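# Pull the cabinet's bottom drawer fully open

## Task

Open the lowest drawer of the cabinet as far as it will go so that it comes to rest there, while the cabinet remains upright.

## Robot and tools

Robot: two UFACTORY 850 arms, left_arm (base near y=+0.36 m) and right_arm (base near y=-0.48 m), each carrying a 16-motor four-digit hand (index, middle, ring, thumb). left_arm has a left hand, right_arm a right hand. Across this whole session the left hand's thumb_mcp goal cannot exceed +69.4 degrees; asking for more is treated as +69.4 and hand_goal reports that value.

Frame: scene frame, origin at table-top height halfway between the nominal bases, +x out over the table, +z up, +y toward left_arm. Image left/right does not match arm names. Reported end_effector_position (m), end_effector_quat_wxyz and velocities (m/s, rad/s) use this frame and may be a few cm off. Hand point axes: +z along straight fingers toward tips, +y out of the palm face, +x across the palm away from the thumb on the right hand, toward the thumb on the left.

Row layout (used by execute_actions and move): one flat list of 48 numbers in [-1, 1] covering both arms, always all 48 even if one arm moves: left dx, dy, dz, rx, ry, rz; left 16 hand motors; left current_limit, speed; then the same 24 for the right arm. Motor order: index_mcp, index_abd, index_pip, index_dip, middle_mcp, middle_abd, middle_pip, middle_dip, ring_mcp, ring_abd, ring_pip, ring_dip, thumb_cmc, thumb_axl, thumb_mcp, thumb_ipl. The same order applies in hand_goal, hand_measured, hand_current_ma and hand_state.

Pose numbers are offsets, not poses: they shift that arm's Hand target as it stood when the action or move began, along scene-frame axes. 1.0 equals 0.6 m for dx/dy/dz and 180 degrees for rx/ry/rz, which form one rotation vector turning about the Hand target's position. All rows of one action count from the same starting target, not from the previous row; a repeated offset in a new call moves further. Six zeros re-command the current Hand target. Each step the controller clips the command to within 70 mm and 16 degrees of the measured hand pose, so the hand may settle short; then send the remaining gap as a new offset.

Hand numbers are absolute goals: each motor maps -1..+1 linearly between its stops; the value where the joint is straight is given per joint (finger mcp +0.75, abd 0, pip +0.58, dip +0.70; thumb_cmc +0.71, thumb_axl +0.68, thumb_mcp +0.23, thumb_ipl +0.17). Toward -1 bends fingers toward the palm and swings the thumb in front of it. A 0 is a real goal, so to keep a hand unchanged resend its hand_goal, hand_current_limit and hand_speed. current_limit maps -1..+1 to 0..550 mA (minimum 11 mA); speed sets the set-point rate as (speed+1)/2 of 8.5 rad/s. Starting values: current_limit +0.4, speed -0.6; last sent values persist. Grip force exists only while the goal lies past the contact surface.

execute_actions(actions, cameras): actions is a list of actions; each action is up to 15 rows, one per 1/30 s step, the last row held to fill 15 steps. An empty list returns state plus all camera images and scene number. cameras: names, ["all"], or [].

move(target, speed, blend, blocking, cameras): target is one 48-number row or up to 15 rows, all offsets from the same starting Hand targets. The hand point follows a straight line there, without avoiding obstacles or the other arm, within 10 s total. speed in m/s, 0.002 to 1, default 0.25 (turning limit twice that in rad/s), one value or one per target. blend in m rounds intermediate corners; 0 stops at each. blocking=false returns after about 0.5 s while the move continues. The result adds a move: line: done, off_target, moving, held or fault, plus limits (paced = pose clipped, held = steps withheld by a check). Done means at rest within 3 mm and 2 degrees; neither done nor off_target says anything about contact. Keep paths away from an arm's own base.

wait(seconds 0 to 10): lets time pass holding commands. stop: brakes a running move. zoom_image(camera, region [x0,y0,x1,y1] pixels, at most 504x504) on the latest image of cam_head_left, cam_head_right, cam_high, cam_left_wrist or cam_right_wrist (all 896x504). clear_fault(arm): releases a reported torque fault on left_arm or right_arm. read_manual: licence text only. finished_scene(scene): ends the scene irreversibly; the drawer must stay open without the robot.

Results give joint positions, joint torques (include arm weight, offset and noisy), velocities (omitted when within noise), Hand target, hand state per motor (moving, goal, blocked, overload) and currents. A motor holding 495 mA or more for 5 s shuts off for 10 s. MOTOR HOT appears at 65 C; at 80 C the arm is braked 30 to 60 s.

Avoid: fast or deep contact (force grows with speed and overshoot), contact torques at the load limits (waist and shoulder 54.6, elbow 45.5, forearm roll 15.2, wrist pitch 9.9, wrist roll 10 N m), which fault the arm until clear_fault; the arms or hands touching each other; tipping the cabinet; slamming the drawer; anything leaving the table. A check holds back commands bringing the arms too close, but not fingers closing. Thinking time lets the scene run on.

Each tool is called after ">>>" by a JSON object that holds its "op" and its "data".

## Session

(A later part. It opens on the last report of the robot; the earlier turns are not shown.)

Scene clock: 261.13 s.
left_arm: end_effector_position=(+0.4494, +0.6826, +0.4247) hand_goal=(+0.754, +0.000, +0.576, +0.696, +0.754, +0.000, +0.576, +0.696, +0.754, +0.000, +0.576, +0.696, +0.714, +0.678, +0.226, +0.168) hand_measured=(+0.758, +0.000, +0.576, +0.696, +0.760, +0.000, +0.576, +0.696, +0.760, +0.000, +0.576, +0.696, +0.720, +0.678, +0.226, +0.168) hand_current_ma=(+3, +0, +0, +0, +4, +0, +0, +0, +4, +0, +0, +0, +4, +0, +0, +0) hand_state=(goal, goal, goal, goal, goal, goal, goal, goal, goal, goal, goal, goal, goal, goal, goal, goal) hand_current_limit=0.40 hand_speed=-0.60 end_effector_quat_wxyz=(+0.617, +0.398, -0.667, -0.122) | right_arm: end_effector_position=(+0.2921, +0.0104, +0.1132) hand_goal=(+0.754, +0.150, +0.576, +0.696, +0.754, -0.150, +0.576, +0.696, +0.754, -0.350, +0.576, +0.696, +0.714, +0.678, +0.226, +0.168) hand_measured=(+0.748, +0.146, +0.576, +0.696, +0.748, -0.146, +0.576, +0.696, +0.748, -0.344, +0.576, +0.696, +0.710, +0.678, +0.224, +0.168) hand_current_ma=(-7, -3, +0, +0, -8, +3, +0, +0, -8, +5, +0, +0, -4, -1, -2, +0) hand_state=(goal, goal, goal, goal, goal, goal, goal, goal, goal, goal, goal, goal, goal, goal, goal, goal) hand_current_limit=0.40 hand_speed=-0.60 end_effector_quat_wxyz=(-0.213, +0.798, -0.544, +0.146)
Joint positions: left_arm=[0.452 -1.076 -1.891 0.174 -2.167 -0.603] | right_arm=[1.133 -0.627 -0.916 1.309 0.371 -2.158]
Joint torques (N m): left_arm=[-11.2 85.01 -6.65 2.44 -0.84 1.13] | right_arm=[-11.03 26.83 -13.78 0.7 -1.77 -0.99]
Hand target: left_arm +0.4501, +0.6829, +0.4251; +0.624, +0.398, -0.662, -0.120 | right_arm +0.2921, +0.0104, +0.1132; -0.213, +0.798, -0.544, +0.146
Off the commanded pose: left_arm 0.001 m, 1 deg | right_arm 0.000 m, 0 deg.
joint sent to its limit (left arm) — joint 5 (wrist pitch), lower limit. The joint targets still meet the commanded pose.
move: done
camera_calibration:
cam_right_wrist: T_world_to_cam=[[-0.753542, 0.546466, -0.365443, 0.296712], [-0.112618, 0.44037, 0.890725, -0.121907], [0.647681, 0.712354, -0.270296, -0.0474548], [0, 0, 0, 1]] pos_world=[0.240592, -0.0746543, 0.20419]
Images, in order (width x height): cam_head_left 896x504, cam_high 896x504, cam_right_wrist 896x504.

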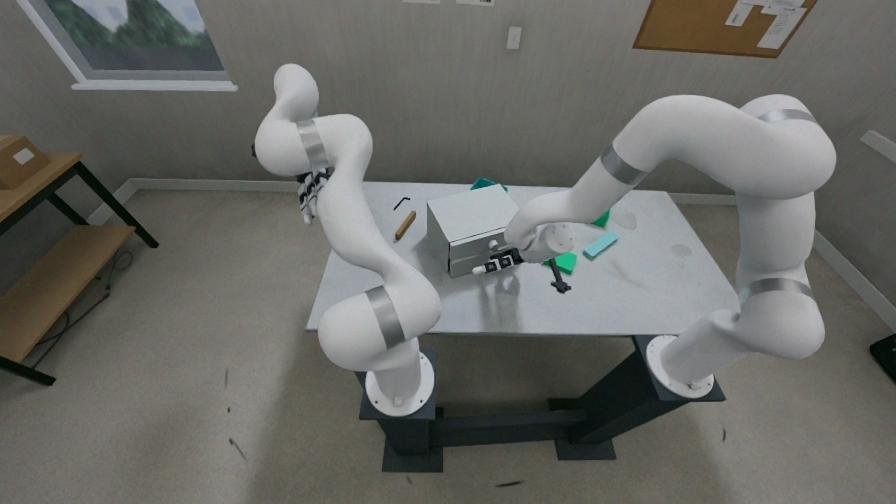

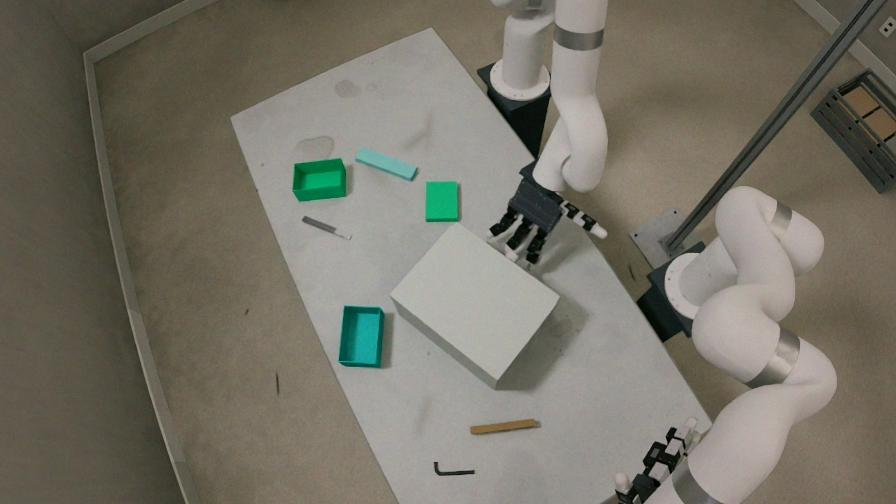

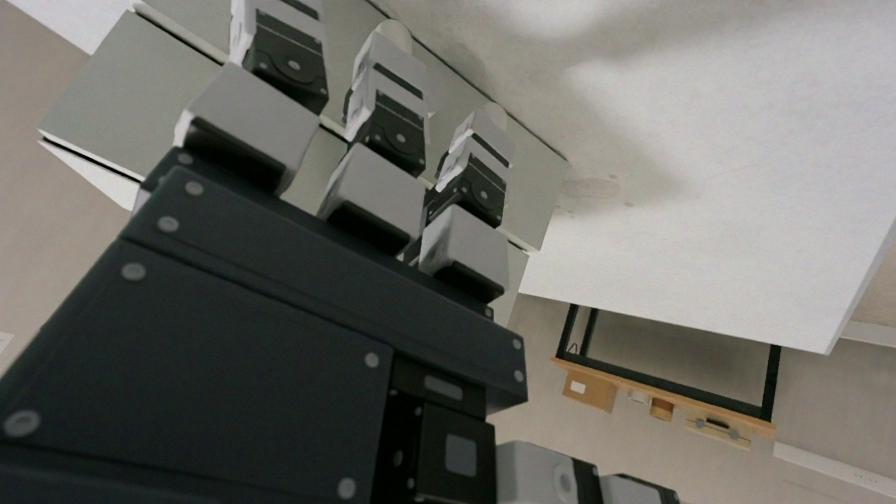

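>>> {"op": "move", "data": {"target": [0,0,0,0,0,0,0.754,0,0.576,0.696,0.754,0,0.576,0.696,0.754,0,0.576,0.696,0.714,0.678,0.226,0.168,0.4,-0.6,0.062,0.0243,0,0,0,0,0.754,0.15,0.576,0.696,0.754,-0.15,0.576,0.696,0.754,-0.35,0.576,0.696,0.714,0.678,0.226,0.168,0.4,-0.6], "speed": 0.05, "cameras": ["cam_head_left","cam_high","cam_right_wrist"]}}

>>> {"op": "zoom_image", "data": {"camera": "cam_high", "region": [460, 170, 620, 300]}}

>>> {"op": "zoom_image", "data": {"camera": "cam_right_wrist", "region": [300, 0, 560, 240]}}

Scene clock: 278.20 s.
left_arm: end_effector_position=(+0.4494, +0.6826, +0.4247) hand_goal=(+0.754, +0.000, +0.576, +0.696, +0.754, +0.000, +0.576, +0.696, +0.754, +0.000, +0.576, +0.696, +0.714, +0.678, +0.226, +0.168) hand_measured=(+0.758, +0.000, +0.576, +0.696, +0.760, +0.000, +0.576, +0.696, +0.760, +0.000, +0.576, +0.696, +0.720, +0.678, +0.226, +0.168) hand_current_ma=(+3, +0, +0, +0, +4, +0, +0, +0, +4, +0, +0, +0, +4, +0, +0, +0) hand_state=(goal, goal, goal, goal, goal, goal, goal, goal, goal, goal, goal, goal, goal, goal, goal, goal) hand_current_limit=0.40 hand_speed=-0.60 end_effector_quat_wxyz=(+0.617, +0.398, -0.667, -0.122) | right_arm: end_effector_position=(+0.3293, +0.0250, +0.1132) hand_goal=(+0.754, +0.150, +0.576, +0.696, +0.754, -0.150, +0.576, +0.696, +0.754, -0.350, +0.576, +0.696, +0.714, +0.678, +0.226, +0.168) hand_measured=(+0.748, +0.146, +0.576, +0.696, +0.654, -0.146, +0.576, +0.696, +0.748, -0.344, +0.576, +0.696, +0.710, +0.678, +0.224, +0.168) hand_current_ma=(-7, -3, +0, +0, -353, +3, +0, +0, -8, +5, +0, +0, -4, -1, -2, +0) hand_state=(goal, goal, goal, goal, blocked, goal, goal, goal, goal, goal, goal, goal, goal, goal, goal, goal) hand_current_limit=0.40 hand_speed=-0.60 end_effector_quat_wxyz=(-0.213, +0.798, -0.544, +0.146)
Joint positions: left_arm=[0.452 -1.076 -1.891 0.174 -2.167 -0.603] | right_arm=[1.08 -0.674 -1.004 1.353 0.345 -2.26]
Joint torques (N m): left_arm=[-11.91 84.38 -6.75 2.79 -0.15 1.11] | right_arm=[-18 26.43 -18.76 1.42 0 -1.17]
Hand target: left_arm +0.4501, +0.6829, +0.4251; +0.624, +0.398, -0.662, -0.120 | right_arm +0.3293, +0.0250, +0.1132; -0.213, +0.798, -0.544, +0.146
Off the commanded pose: left_arm 0.001 m, 1 deg | right_arm 0.000 m, 0 deg.
joint sent to its limit (left arm) — joint 5 (wrist pitch), lower limit. The joint targets still meet the commanded pose.
move: done
camera_calibration:
cam_right_wrist: T_world_to_cam=[[-0.75361, 0.546434, -0.365352, 0.316763], [-0.112531, 0.440363, 0.89074, -0.124174], [0.647618, 0.712384, -0.270371, -0.0819142], [0, 0, 0, 1]] pos_world=[0.277792, -0.0600542, 0.20419]
Images, in order (width x height): cam_head_left 896x504, cam_high 896x504, cam_right_wrist 896x504.

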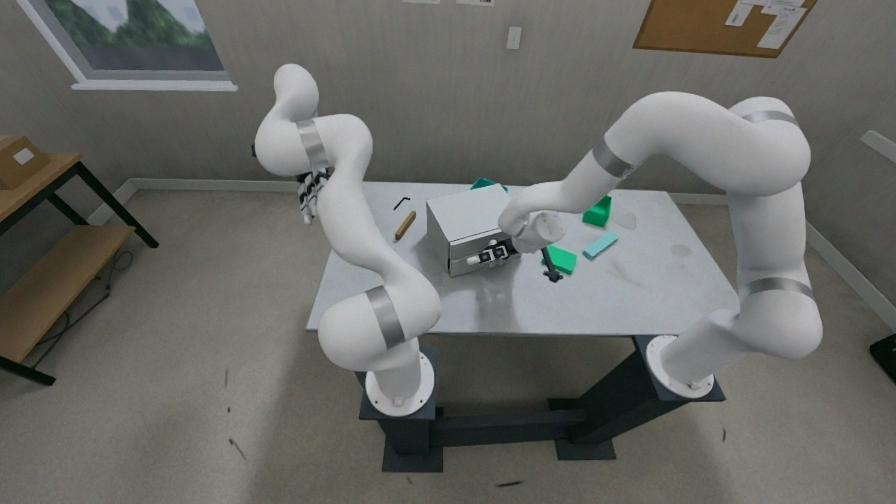

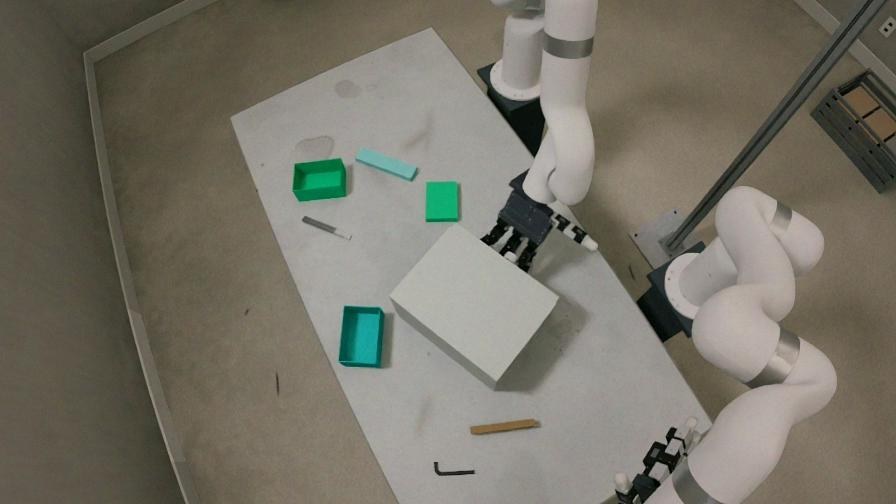

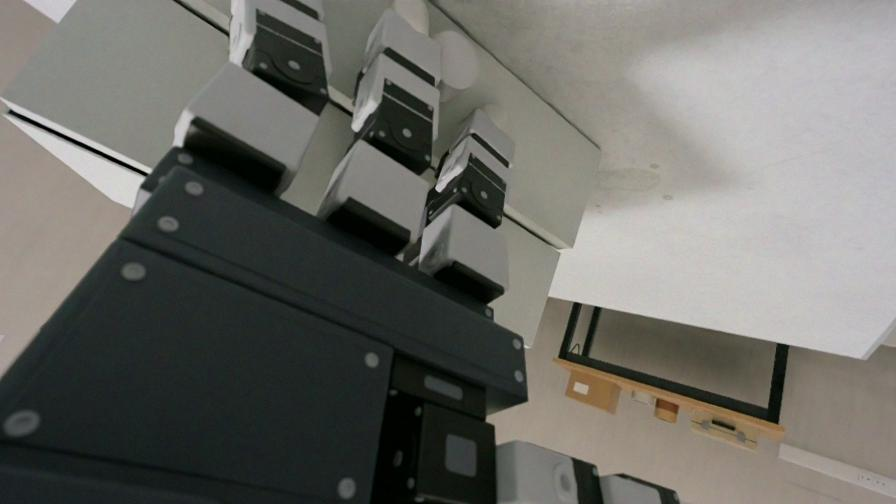

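Scaled by 3.150 from the camera's 896x504 image, which has a finer 1280x720 frame.

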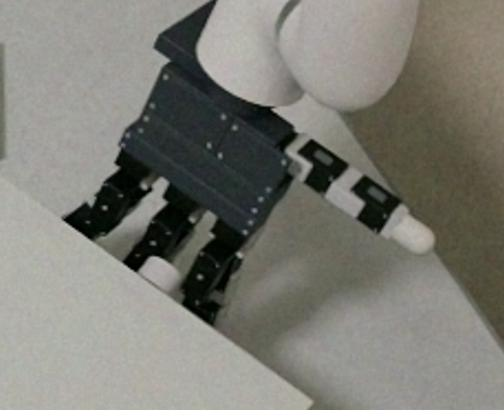

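Scaled by 1.938 from the camera's 896x504 image, which has a finer 1280x720 frame.

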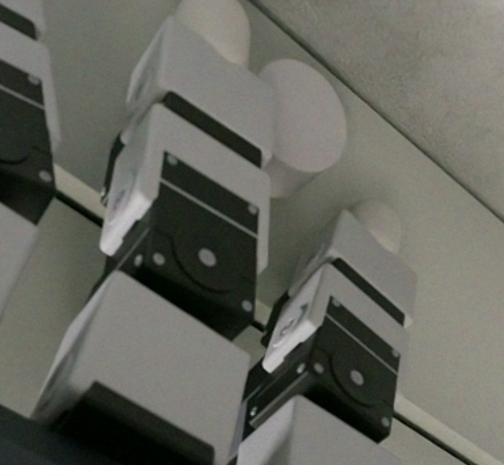

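>>> {"op": "move", "data": {"target": [[0,0,0,0,0,0,0.754,0,0.576,0.696,0.754,0,0.576,0.696,0.754,0,0.576,0.696,0.714,0.678,0.226,0.168,0.4,-0.6,-0.0776,-0.0304,0,0,0,0,0.754,0.15,0.576,0.696,0.754,-0.15,0.576,0.696,0.754,-0.35,0.576,0.696,0.714,0.678,0.226,0.168,0.4,-0.6],[0,0,0,0,0,0,0.754,0,0.576,0.696,0.754,0,0.576,0.696,0.754,0,0.576,0.696,0.714,0.678,0.226,0.168,0.4,-0.6,-0.072,-0.0283,-0.0553,0.0243,-0.0621,0,0.754,0.15,0.576,0.696,0.754,-0.15,0.576,0.696,0.754,-0.35,0.576,0.696,0.714,0.678,0.226,0.168,0.4,-0.6],[0,0,0,0,0,0,0.754,0,0.576,0.696,0.754,0,0.576,0.696,0.754,0,0.576,0.696,0.714,0.678,0.226,0.168,0.4,-0.6,-0.01,-0.004,-0.0553,0.0243,-0.0621,0,0.754,0.15,0.576,0.696,0.754,-0.15,0.576,0.696,0.754,-0.35,0.576,0.696,0.714,0.678,0.226,0.168,0.4,-0.6]], "speed": [0.1,0.1,0.05], "cameras": ["cam_head_left","cam_high","cam_right_wrist"]}}

>>> {"op": "zoom_image", "data": {"camera": "cam_high", "region": [460, 170, 620, 300]}}

>>> {"op": "zoom_image", "data": {"camera": "cam_right_wrist", "region": [300, 0, 560, 240]}}

Scene clock: 294.70 s.
left_arm: end_effector_position=(+0.4494, +0.6826, +0.4247) hand_goal=(+0.754, +0.000, +0.576, +0.696, +0.754, +0.000, +0.576, +0.696, +0.754, +0.000, +0.576, +0.696, +0.714, +0.678, +0.226, +0.168) hand_measured=(+0.758, +0.000, +0.576, +0.696, +0.760, +0.000, +0.576, +0.696, +0.760, +0.000, +0.576, +0.696, +0.720, +0.678, +0.226, +0.168) hand_current_ma=(+3, +0, +0, +0, +4, +0, +0, +0, +4, +0, +0, +0, +4, +0, +0, +0) hand_state=(goal, goal, goal, goal, goal, goal, goal, goal, goal, goal, goal, goal, goal, goal, goal, goal) hand_current_limit=0.40 hand_speed=-0.60 end_effector_quat_wxyz=(+0.617, +0.398, -0.667, -0.122) | right_arm: end_effector_position=(+0.3233, +0.0225, +0.0800) hand_goal=(+0.754, +0.150, +0.576, +0.696, +0.754, -0.150, +0.576, +0.696, +0.754, -0.350, +0.576, +0.696, +0.714, +0.678, +0.226, +0.168) hand_measured=(+0.748, +0.146, +0.576, +0.696, +0.738, -0.146, +0.576, +0.696, +0.748, -0.344, +0.576, +0.696, +0.710, +0.678, +0.224, +0.168) hand_current_ma=(-7, -3, +0, +0, -30, +3, +0, +0, -8, +5, +0, +0, -4, -1, -2, +0) hand_state=(goal, goal, goal, goal, goal, goal, goal, goal, goal, goal, goal, goal, goal, goal, goal, goal) hand_current_limit=0.40 hand_speed=-0.60 end_effector_quat_wxyz=(-0.295, +0.771, -0.526, +0.202)
Joint positions: left_arm=[0.452 -1.076 -1.891 0.174 -2.167 -0.603] | right_arm=[1.154 -0.716 -0.907 0.985 0.611 -1.812]
Joint torques (N m): left_arm=[-12.06 85.04 -6.53 2.76 0.44 1.05] | right_arm=[-10.64 26.67 -11.95 -1.48 -1.55 -1.23]
Hand target: left_arm +0.4501, +0.6829, +0.4251; +0.624, +0.398, -0.662, -0.120 | right_arm +0.3233, +0.0226, +0.0800; -0.295, +0.771, -0.526, +0.202
Off the commanded pose: left_arm 0.001 m, 1 deg | right_arm 0.000 m, 0 deg.
joint sent to its limit (left arm) — joint 5 (wrist pitch), lower limit. The joint targets still meet the commanded pose.
move: done
camera_calibration:
cam_right_wrist: T_world_to_cam=[[-0.672544, 0.578166, -0.461963, 0.282312], [-0.286191, 0.372472, 0.882813, -0.0358904], [0.682481, 0.72594, -0.085038, -0.111713], [0, 0, 0, 1]] pos_world=[0.255837, -0.0687583, 0.152602]
Images, in order (width x height): cam_head_left 896x504, cam_high 896x504, cam_right_wrist 896x504.

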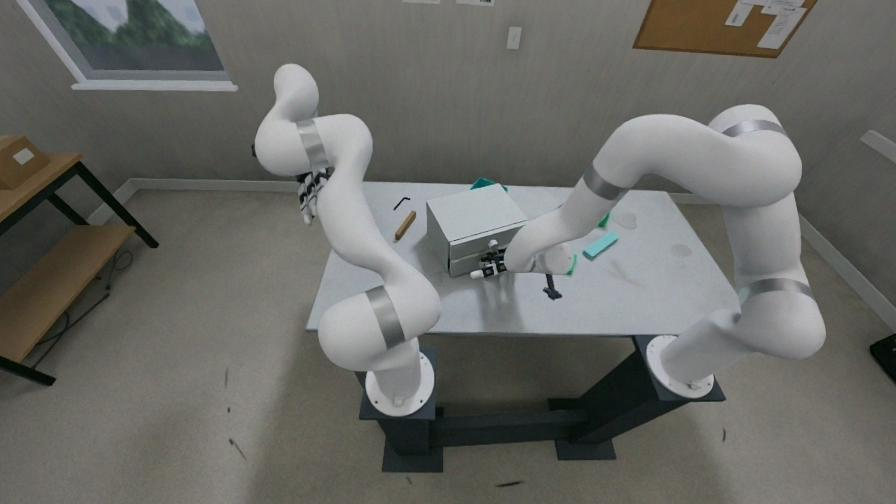

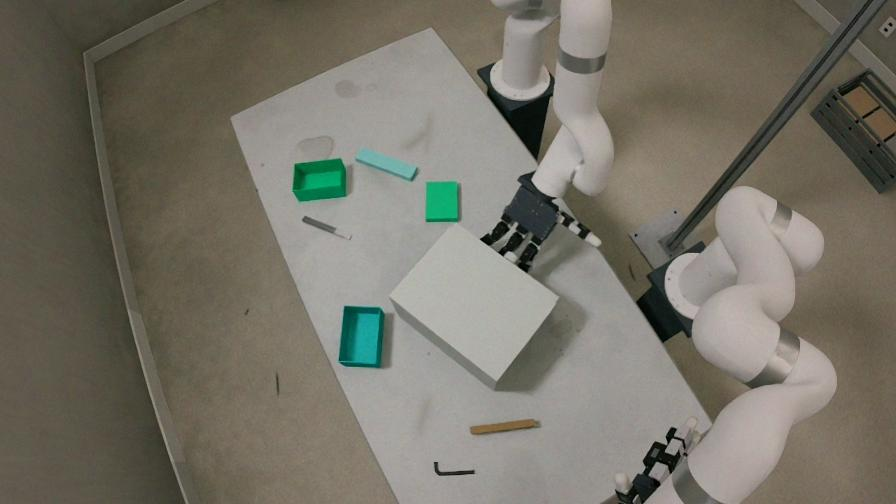

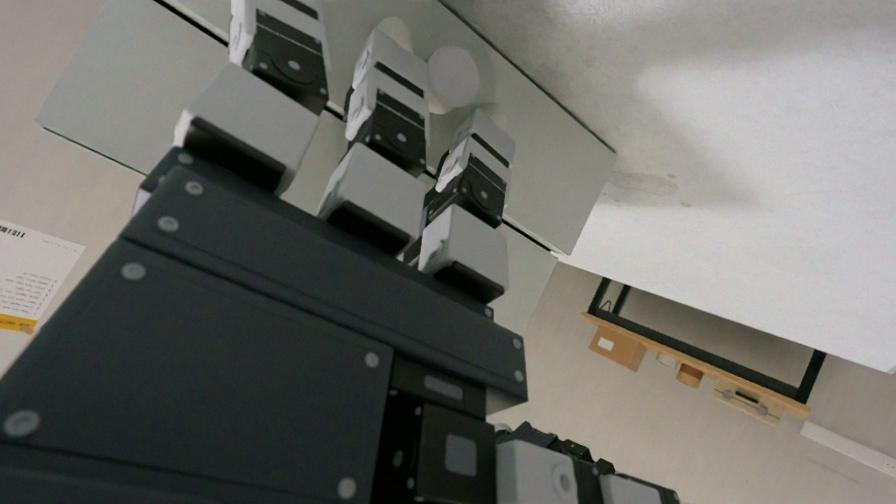

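Scaled by 3.150 from the camera's 896x504 image, which has a finer 1280x720 frame.

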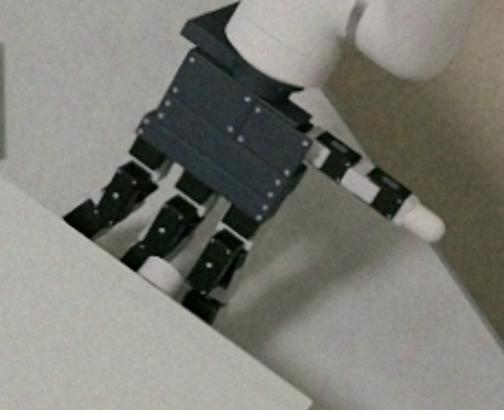

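Scaled by 1.938 from the camera's 896x504 image, which has a finer 1280x720 frame.

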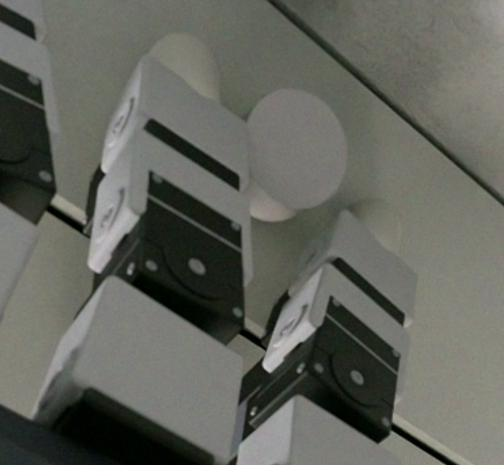

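>>> {"op": "move", "data": {"target": [0,0,0,0,0,0,0.754,0,0.576,0.696,0.754,0,0.576,0.696,0.754,0,0.576,0.696,0.714,0.678,0.226,0.168,0.4,-0.6,0,0,0,0,0,0,0.754,-0.25,0.576,0.696,0.754,0.25,0.576,0.696,0.754,-0.35,0.576,0.696,0.714,0.678,0.226,0.168,0.7,-0.8], "cameras": ["cam_head_left","cam_high","cam_right_wrist"]}}

>>> {"op": "zoom_image", "data": {"camera": "cam_right_wrist", "region": [300, 0, 560, 240]}}

Scene clock: 301.77 s.
left_arm: end_effector_position=(+0.4494, +0.6826, +0.4247) hand_goal=(+0.754, +0.000, +0.576, +0.696, +0.754, +0.000, +0.576, +0.696, +0.754, +0.000, +0.576, +0.696, +0.714, +0.678, +0.226, +0.168) hand_measured=(+0.758, +0.000, +0.576, +0.696, +0.760, +0.000, +0.576, +0.696, +0.760, +0.000, +0.576, +0.696, +0.720, +0.678, +0.226, +0.168) hand_current_ma=(+3, +0, +0, +0, +4, +0, +0, +0, +4, +0, +0, +0, +4, +0, +0, +0) hand_state=(goal, goal, goal, goal, goal, goal, goal, goal, goal, goal, goal, goal, goal, goal, goal, goal) hand_current_limit=0.40 hand_speed=-0.60 end_effector_quat_wxyz=(+0.617, +0.398, -0.667, -0.122) | right_arm: end_effector_position=(+0.3233, +0.0226, +0.0800) hand_goal=(+0.754, -0.250, +0.576, +0.696, +0.754, +0.250, +0.576, +0.696, +0.754, -0.350, +0.576, +0.696, +0.714, +0.678, +0.226, +0.168) hand_measured=(+0.748, +0.054, +0.576, +0.696, +0.738, -0.112, +0.576, +0.696, +0.748, -0.344, +0.576, +0.696, +0.710, +0.678, +0.224, +0.168) hand_current_ma=(-10, +468, +0, +0, -30, -467, +0, +0, -8, +5, +0, +0, -4, -1, -2, +0) hand_state=(goal, blocked, goal, goal, goal, blocked, goal, goal, goal, goal, goal, goal, goal, goal, goal, goal) hand_current_limit=0.70 hand_speed=-0.80 end_effector_quat_wxyz=(-0.295, +0.771, -0.526, +0.202)
Joint positions: left_arm=[0.452 -1.076 -1.891 0.174 -2.167 -0.603] | right_arm=[1.154 -0.716 -0.907 0.985 0.611 -1.812]
Joint torques (N m): left_arm=[-11.5 85.79 -6.95 2.49 0.42 0.97] | right_arm=[-8.23 28.39 -12.34 0.42 -1.47 -1.14]
Hand target: left_arm +0.4501, +0.6829, +0.4251; +0.624, +0.398, -0.662, -0.120 | right_arm +0.3233, +0.0226, +0.0800; -0.295, +0.771, -0.526, +0.202
Off the commanded pose: left_arm 0.001 m, 1 deg | right_arm 0.000 m, 0 deg.
joint sent to its limit (left arm) — joint 5 (wrist pitch), lower limit. The joint targets still meet the commanded pose.
move: done
camera_calibration:
cam_right_wrist: T_world_to_cam=[[-0.672511, 0.578232, -0.461927, 0.282303], [-0.286139, 0.372467, 0.882832, -0.0359068], [0.682534, 0.72589, -0.0850334, -0.11173], [0, 0, 0, 1]] pos_world=[0.255837, -0.0687584, 0.152602]
Images, in order (width x height): cam_head_left 896x504, cam_high 896x504, cam_right_wrist 896x504.

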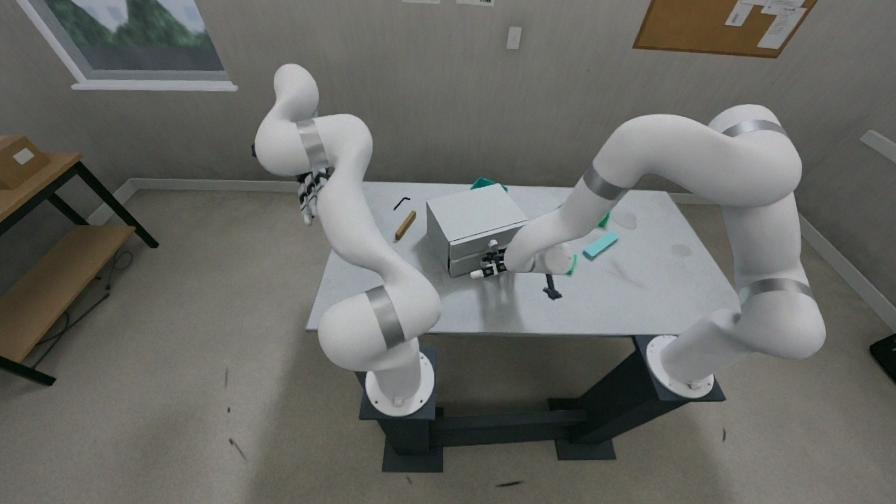

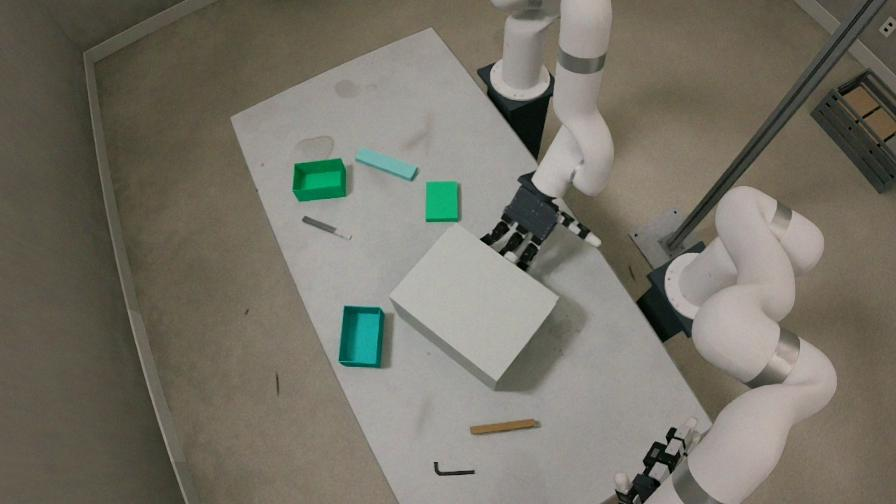

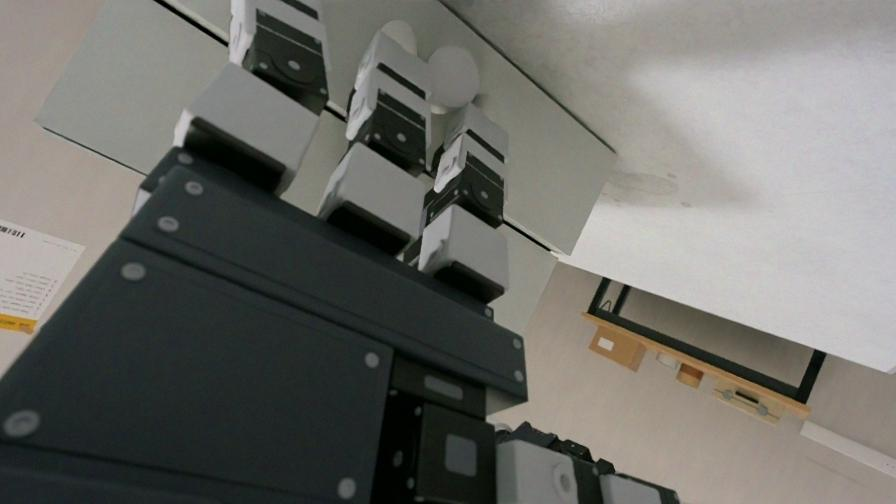

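Scaled by 1.938 from the camera's 896x504 image, which has a finer 1280x720 frame.

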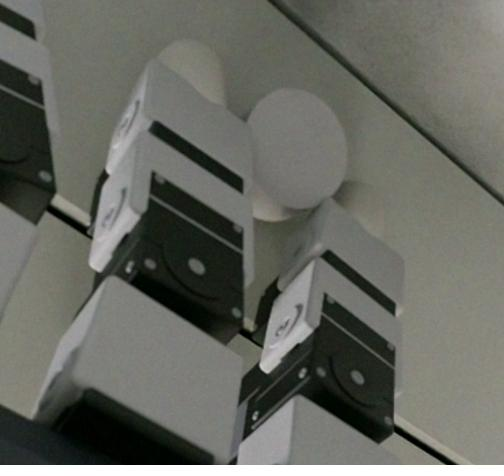

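>>> {"op": "move", "data": {"target": [0,0,0,0,0,0,0.754,0,0.576,0.696,0.754,0,0.576,0.696,0.754,0,0.576,0.696,0.714,0.678,0.226,0.168,0.4,-0.6,-0.0776,-0.0304,0,0,0,0,0.754,-0.25,0.576,0.696,0.754,0.25,0.576,0.696,0.754,-0.35,0.576,0.696,0.714,0.678,0.226,0.168,0.7,-0.8], "speed": 0.05, "cameras": ["cam_head_left","cam_right_wrist"]}}

>>> {"op": "zoom_image", "data": {"camera": "cam_head_left", "region": [410, 170, 570, 310]}}

Scene clock: 307.00 s.
left_arm: end_effector_position=(+0.4494, +0.6826, +0.4247) hand_goal=(+0.754, +0.000, +0.576, +0.696, +0.754, +0.000, +0.576, +0.696, +0.754, +0.000, +0.576, +0.696, +0.714, +0.678, +0.226, +0.168) hand_measured=(+0.758, +0.000, +0.576, +0.696, +0.760, +0.000, +0.576, +0.696, +0.760, +0.000, +0.576, +0.696, +0.720, +0.678, +0.226, +0.168) hand_current_ma=(+3, +0, +0, +0, +4, +0, +0, +0, +4, +0, +0, +0, +4, +0, +0, +0) hand_state=(goal, goal, goal, goal, goal, goal, goal, goal, goal, goal, goal, goal, goal, goal, goal, goal) hand_current_limit=0.40 hand_speed=-0.60 end_effector_quat_wxyz=(+0.617, +0.398, -0.667, -0.122) | right_arm: end_effector_position=(+0.2768, +0.0043, +0.0800) hand_goal=(+0.754, -0.250, +0.576, +0.696, +0.754, +0.250, +0.576, +0.696, +0.754, -0.350, +0.576, +0.696, +0.714, +0.678, +0.226, +0.168) hand_measured=(+0.764, -0.024, +0.584, +0.700, +0.758, -0.076, +0.580, +0.698, +0.748, -0.344, +0.576, +0.696, +0.710, +0.678, +0.224, +0.168) hand_current_ma=(+14, +467, +12, +3, +4, -467, +5, +1, -8, +5, +0, +0, -4, -1, -2, +0) hand_state=(goal, blocked, goal, goal, goal, blocked, goal, goal, goal, goal, goal, goal, goal, goal, goal, goal) hand_current_limit=0.70 hand_speed=-0.80 end_effector_quat_wxyz=(-0.295, +0.771, -0.526, +0.202)
Joint positions: left_arm=[0.452 -1.076 -1.891 0.174 -2.167 -0.603] | right_arm=[1.233 -0.671 -0.811 1.014 0.65 -1.751]
Joint torques (N m): left_arm=[-10.66 84.44 -6.77 2.66 0.46 1.04] | right_arm=[15.56 44.83 -6.81 0.83 2.6 1.41]
Hand target: left_arm +0.4501, +0.6829, +0.4251; +0.624, +0.398, -0.662, -0.120 | right_arm +0.2768, +0.0043, +0.0800; -0.295, +0.771, -0.526, +0.202
Off the commanded pose: left_arm 0.001 m, 1 deg | right_arm 0.000 m, 0 deg.
joint sent to its limit (left arm) — joint 5 (wrist pitch), lower limit. The joint targets still meet the commanded pose.
move: done
camera_calibration:
cam_right_wrist: T_world_to_cam=[[-0.672511, 0.578232, -0.461927, 0.261555], [-0.286139, 0.372467, 0.882832, -0.0424333], [0.682534, 0.72589, -0.0850334, -0.0667813], [0, 0, 0, 1]] pos_world=[0.209337, -0.0869584, 0.152602]
Images, in order (width x height): cam_head_left 896x504, cam_right_wrist 896x504.

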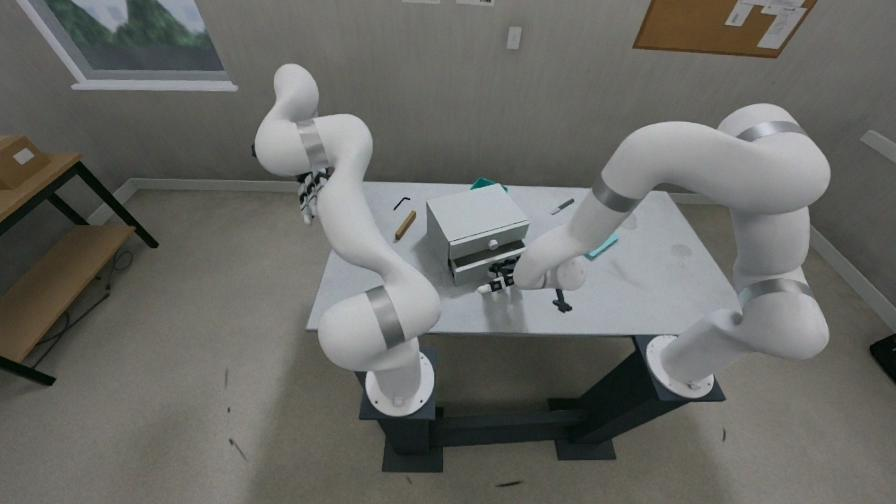

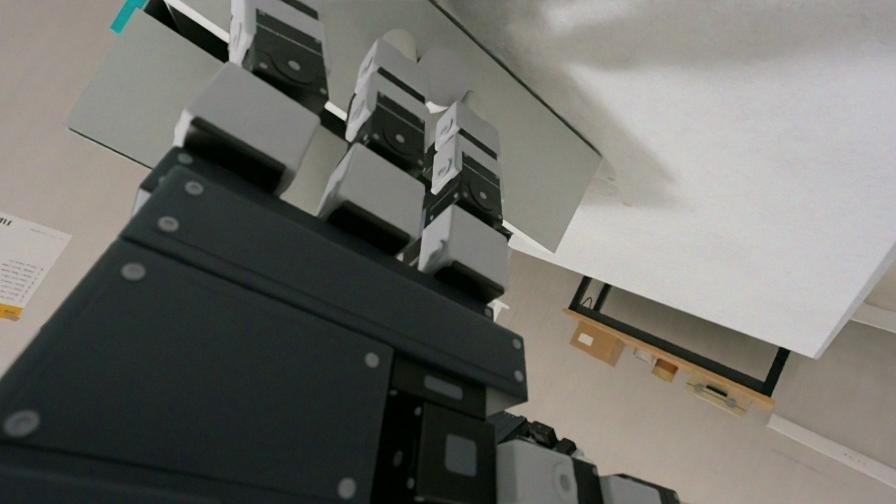

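Scaled by 3.150 from the camera's 896x504 image, which has a finer 1280x720 frame.

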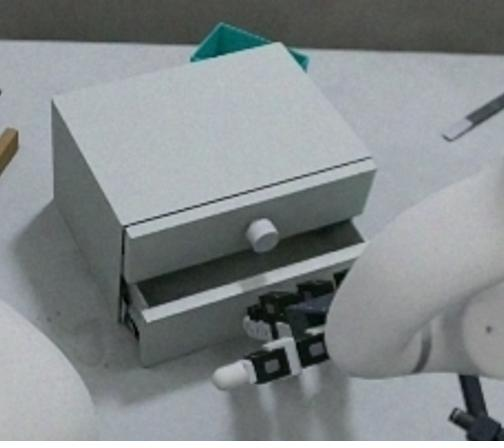

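>>> {"op": "move", "data": {"target": [0,0,0,0,0,0,0.754,0,0.576,0.696,0.754,0,0.576,0.696,0.754,0,0.576,0.696,0.714,0.678,0.226,0.168,0.4,-0.6,-0.0776,-0.0304,0,0,0,0,0.754,-0.25,0.576,0.696,0.754,0.25,0.576,0.696,0.754,-0.35,0.576,0.696,0.714,0.678,0.226,0.168,0.7,-0.8], "speed": 0.06, "cameras": ["cam_head_left","cam_high"]}}

Scene clock: 322.87 s.
left_arm: end_effector_position=(+0.4494, +0.6826, +0.4247) hand_goal=(+0.754, +0.000, +0.576, +0.696, +0.754, +0.000, +0.576, +0.696, +0.754, +0.000, +0.576, +0.696, +0.714, +0.678, +0.226, +0.168) hand_measured=(+0.758, +0.000, +0.576, +0.696, +0.760, +0.000, +0.576, +0.696, +0.760, +0.000, +0.576, +0.696, +0.720, +0.678, +0.226, +0.168) hand_current_ma=(+3, +0, +0, +0, +4, +0, +0, +0, +4, +0, +0, +0, +4, +0, +0, +0) hand_state=(goal, goal, goal, goal, goal, goal, goal, goal, goal, goal, goal, goal, goal, goal, goal, goal) hand_current_limit=0.40 hand_speed=-0.60 end_effector_quat_wxyz=(+0.617, +0.398, -0.667, -0.122) | right_arm: end_effector_position=(+0.2302, -0.0139, +0.0800) hand_goal=(+0.754, -0.250, +0.576, +0.696, +0.754, +0.250, +0.576, +0.696, +0.754, -0.350, +0.576, +0.696, +0.714, +0.678, +0.226, +0.168) hand_measured=(+0.764, -0.030, +0.584, +0.700, +0.758, -0.082, +0.580, +0.698, +0.748, -0.344, +0.576, +0.696, +0.710, +0.678, +0.224, +0.168) hand_current_ma=(+15, +467, +12, +3, +5, -467, +5, +1, -8, +5, +0, +0, -4, -1, -2, +0) hand_state=(goal, blocked, goal, goal, goal, blocked, goal, goal, goal, goal, goal, goal, goal, goal, goal, goal) hand_current_limit=0.70 hand_speed=-0.80 end_effector_quat_wxyz=(-0.295, +0.771, -0.526, +0.202)
Joint positions: left_arm=[0.452 -1.076 -1.891 0.174 -2.167 -0.603] | right_arm=[1.325 -0.633 -0.728 1.062 0.682 -1.697]
Joint torques (N m): left_arm=[-12.5 85.32 -6.92 2.85 0.47 1.02] | right_arm=[15.8 41.53 -7.07 1.15 2.73 1.39]
Hand target: left_arm +0.4501, +0.6829, +0.4251; +0.624, +0.398, -0.662, -0.120 | right_arm +0.2302, -0.0139, +0.0800; -0.295, +0.771, -0.526, +0.202
Off the commanded pose: left_arm 0.001 m, 1 deg | right_arm 0.000 m, 0 deg.
joint sent to its limit (left arm) — joint 5 (wrist pitch), lower limit. The joint targets still meet the commanded pose.
move: done
Images, in order (width x height): cam_head_left 896x504, cam_high 896x504.

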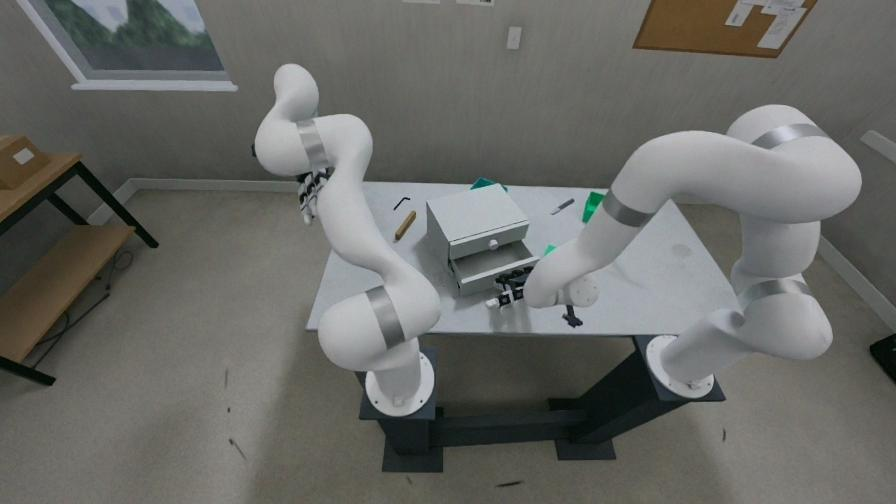

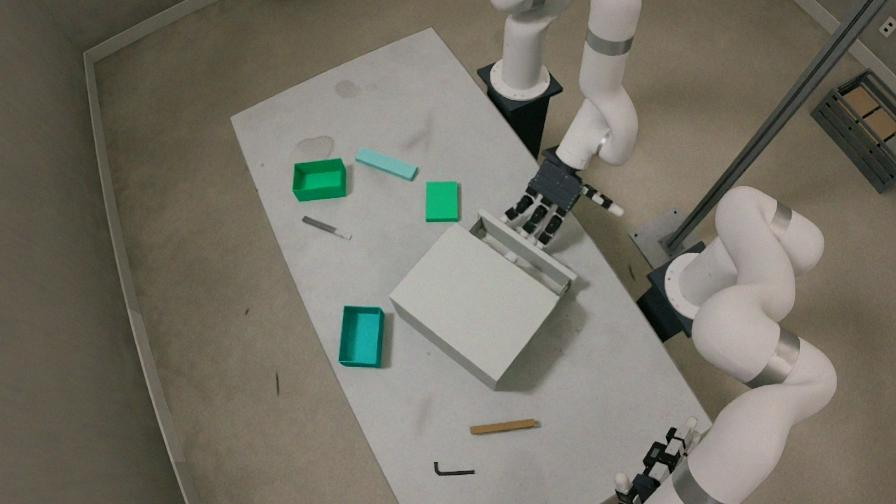

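>>> {"op": "zoom_image", "data": {"camera": "cam_head_left", "region": [400, 160, 624, 340]}}

>>> {"op": "move", "data": {"target": [0,0,0,0,0,0,0.754,0,0.576,0.696,0.754,0,0.576,0.696,0.754,0,0.576,0.696,0.714,0.678,0.226,0.168,0.4,-0.6,-0.0466,-0.0183,0,0,0,0,0.754,-0.25,0.576,0.696,0.754,0.25,0.576,0.696,0.754,-0.35,0.576,0.696,0.714,0.678,0.226,0.168,0.7,-0.8], "speed": 0.05, "cameras": ["cam_head_left","cam_high"]}}

>>> {"op": "zoom_image", "data": {"camera": "cam_head_left", "region": [400, 160, 624, 340]}}

Scaled by 2.250 from the camera's 896x504 image, which has a finer 1280x720 frame.

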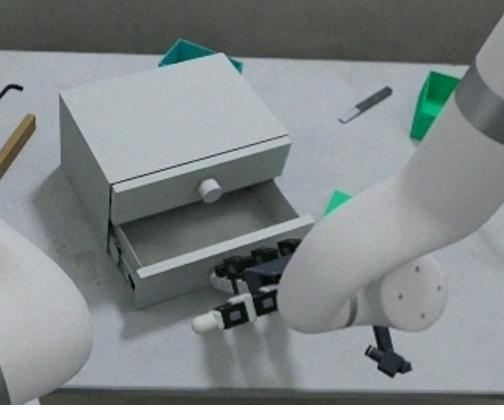

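Scene clock: 327.20 s.
left_arm: end_effector_position=(+0.4494, +0.6826, +0.4247) hand_goal=(+0.754, +0.000, +0.576, +0.696, +0.754, +0.000, +0.576, +0.696, +0.754, +0.000, +0.576, +0.696, +0.714, +0.678, +0.226, +0.168) hand_measured=(+0.758, +0.000, +0.576, +0.696, +0.760, +0.000, +0.576, +0.696, +0.760, +0.000, +0.576, +0.696, +0.720, +0.678, +0.226, +0.168) hand_current_ma=(+3, +0, +0, +0, +4, +0, +0, +0, +4, +0, +0, +0, +4, +0, +0, +0) hand_state=(goal, goal, goal, goal, goal, goal, goal, goal, goal, goal, goal, goal, goal, goal, goal, goal) hand_current_limit=0.40 hand_speed=-0.60 end_effector_quat_wxyz=(+0.617, +0.398, -0.667, -0.122) | right_arm: end_effector_position=(+0.2023, -0.0249, +0.0800) hand_goal=(+0.754, -0.250, +0.576, +0.696, +0.754, +0.250, +0.576, +0.696, +0.754, -0.350, +0.576, +0.696, +0.714, +0.678, +0.226, +0.168) hand_measured=(+0.764, -0.032, +0.584, +0.700, +0.758, -0.084, +0.580, +0.698, +0.748, -0.344, +0.576, +0.696, +0.710, +0.678, +0.224, +0.168) hand_current_ma=(+15, +467, +12, +3, +6, -467, +5, +1, -8, +5, +0, +0, -4, -1, -2, +0) hand_state=(goal, blocked, goal, goal, goal, blocked, goal, goal, goal, goal, goal, goal, goal, goal, goal, goal) hand_current_limit=0.70 hand_speed=-0.80 end_effector_quat_wxyz=(-0.295, +0.771, -0.526, +0.202)
Joint positions: left_arm=[0.452 -1.076 -1.891 0.174 -2.167 -0.603] | right_arm=[1.386 -0.613 -0.683 1.1 0.698 -1.667]
Joint torques (N m): left_arm=[-12.38 86.32 -6.5 2.71 0.45 1.13] | right_arm=[16.89 41.64 -5.66 1.02 2.69 1.36]
Hand target: left_arm +0.4501, +0.6829, +0.4251; +0.624, +0.398, -0.662, -0.120 | right_arm +0.2022, -0.0249, +0.0800; -0.295, +0.771, -0.526, +0.202
Off the commanded pose: left_arm 0.001 m, 1 deg | right_arm 0.000 m, 0 deg.
joint sent to its limit (left arm) — joint 5 (wrist pitch), lower limit. The joint targets still meet the commanded pose.
move: done
Images, in order (width x height): cam_head_left 896x504, cam_high 896x504.

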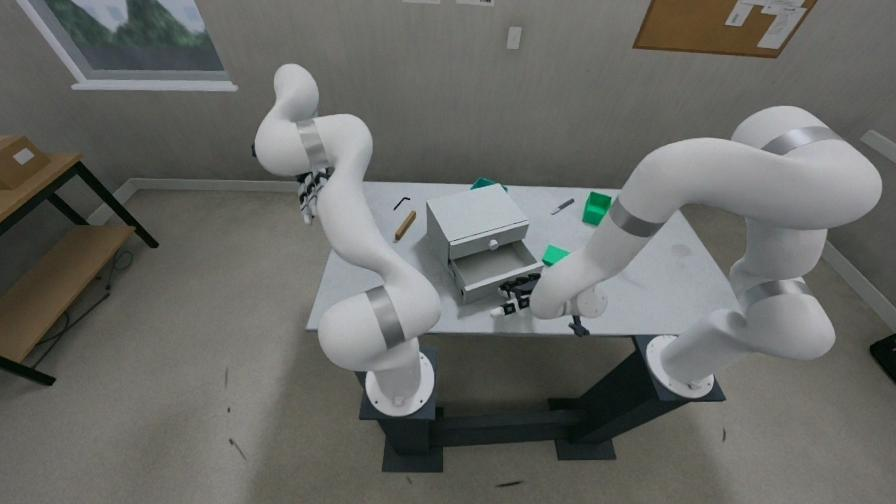

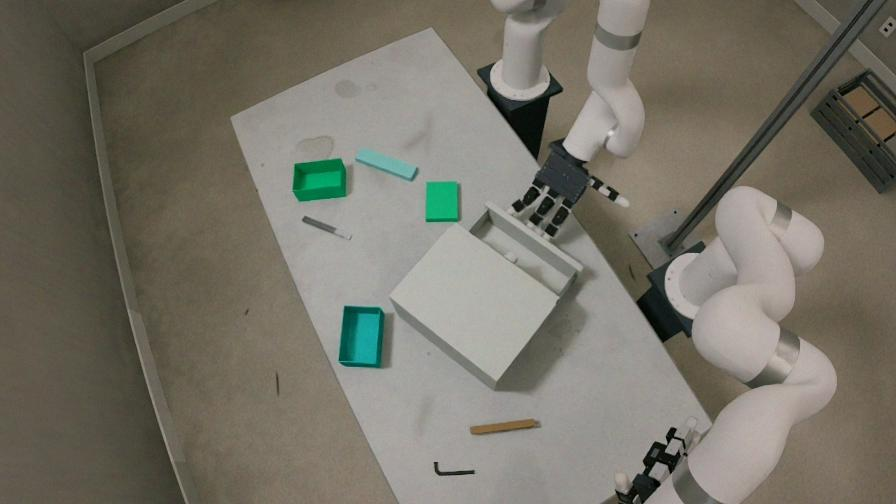

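Scaled by 2.250 from the camera's 896x504 image, which has a finer 1280x720 frame.

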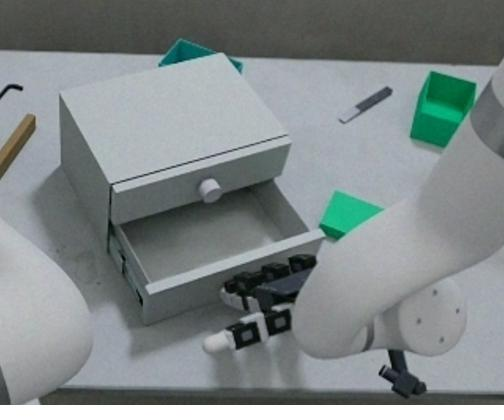

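>>> {"op": "move", "data": {"target": [0,0,0,0,0,0,0.754,0,0.576,0.696,0.754,0,0.576,0.696,0.754,0,0.576,0.696,0.714,0.678,0.226,0.168,0.4,-0.6,-0.0466,-0.0183,0,0,0,0,0.754,-0.25,0.576,0.696,0.754,0.25,0.576,0.696,0.754,-0.35,0.576,0.696,0.714,0.678,0.226,0.168,0.7,-0.8], "speed": 0.04, "cameras": ["cam_head_left"]}}

>>> {"op": "zoom_image", "data": {"camera": "cam_head_left", "region": [400, 160, 624, 340]}}

Scene clock: 331.70 s.
left_arm: end_effector_position=(+0.4494, +0.6826, +0.4247) hand_goal=(+0.754, +0.000, +0.576, +0.696, +0.754, +0.000, +0.576, +0.696, +0.754, +0.000, +0.576, +0.696, +0.714, +0.678, +0.226, +0.168) hand_measured=(+0.758, +0.000, +0.576, +0.696, +0.760, +0.000, +0.576, +0.696, +0.760, +0.000, +0.576, +0.696, +0.720, +0.678, +0.226, +0.168) hand_current_ma=(+3, +0, +0, +0, +4, +0, +0, +0, +4, +0, +0, +0, +4, +0, +0, +0) hand_state=(goal, goal, goal, goal, goal, goal, goal, goal, goal, goal, goal, goal, goal, goal, goal, goal) hand_current_limit=0.40 hand_speed=-0.60 end_effector_quat_wxyz=(+0.617, +0.398, -0.667, -0.122) | right_arm: end_effector_position=(+0.1743, -0.0359, +0.0800) hand_goal=(+0.754, -0.250, +0.576, +0.696, +0.754, +0.250, +0.576, +0.696, +0.754, -0.350, +0.576, +0.696, +0.714, +0.678, +0.226, +0.168) hand_measured=(+0.764, -0.032, +0.584, +0.700, +0.758, -0.084, +0.580, +0.698, +0.748, -0.344, +0.576, +0.696, +0.710, +0.678, +0.224, +0.168) hand_current_ma=(+15, +467, +12, +3, +6, -467, +5, +2, -8, +5, +0, +0, -4, -1, -2, +0) hand_state=(goal, blocked, goal, goal, goal, blocked, goal, goal, goal, goal, goal, goal, goal, goal, goal, goal) hand_current_limit=0.70 hand_speed=-0.80 end_effector_quat_wxyz=(-0.295, +0.771, -0.526, +0.202)
Joint positions: left_arm=[0.452 -1.076 -1.891 0.174 -2.167 -0.603] | right_arm=[1.452 -0.596 -0.644 1.145 0.711 -1.639]
Joint torques (N m): left_arm=[-11.51 86.02 -7.17 2.39 0.49 1.06] | right_arm=[16.67 40.04 -5.54 0.85 2.61 1.39]
Hand target: left_arm +0.4501, +0.6829, +0.4251; +0.624, +0.398, -0.662, -0.120 | right_arm +0.1743, -0.0359, +0.0800; -0.295, +0.771, -0.526, +0.202
Off the commanded pose: left_arm 0.001 m, 1 deg | right_arm 0.000 m, 0 deg.
joint sent to its limit (left arm) — joint 5 (wrist pitch), lower limit. The joint targets still meet the commanded pose.
move: done
Images, in order (width x height): cam_head_left 896x504.

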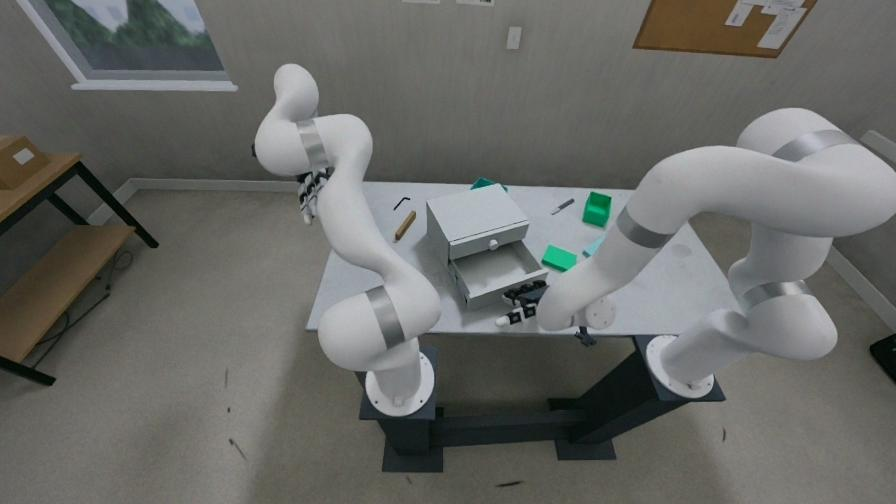

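Scaled by 2.250 from the camera's 896x504 image, which has a finer 1280x720 frame.

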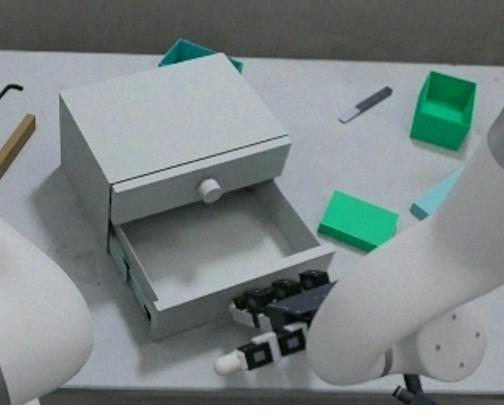

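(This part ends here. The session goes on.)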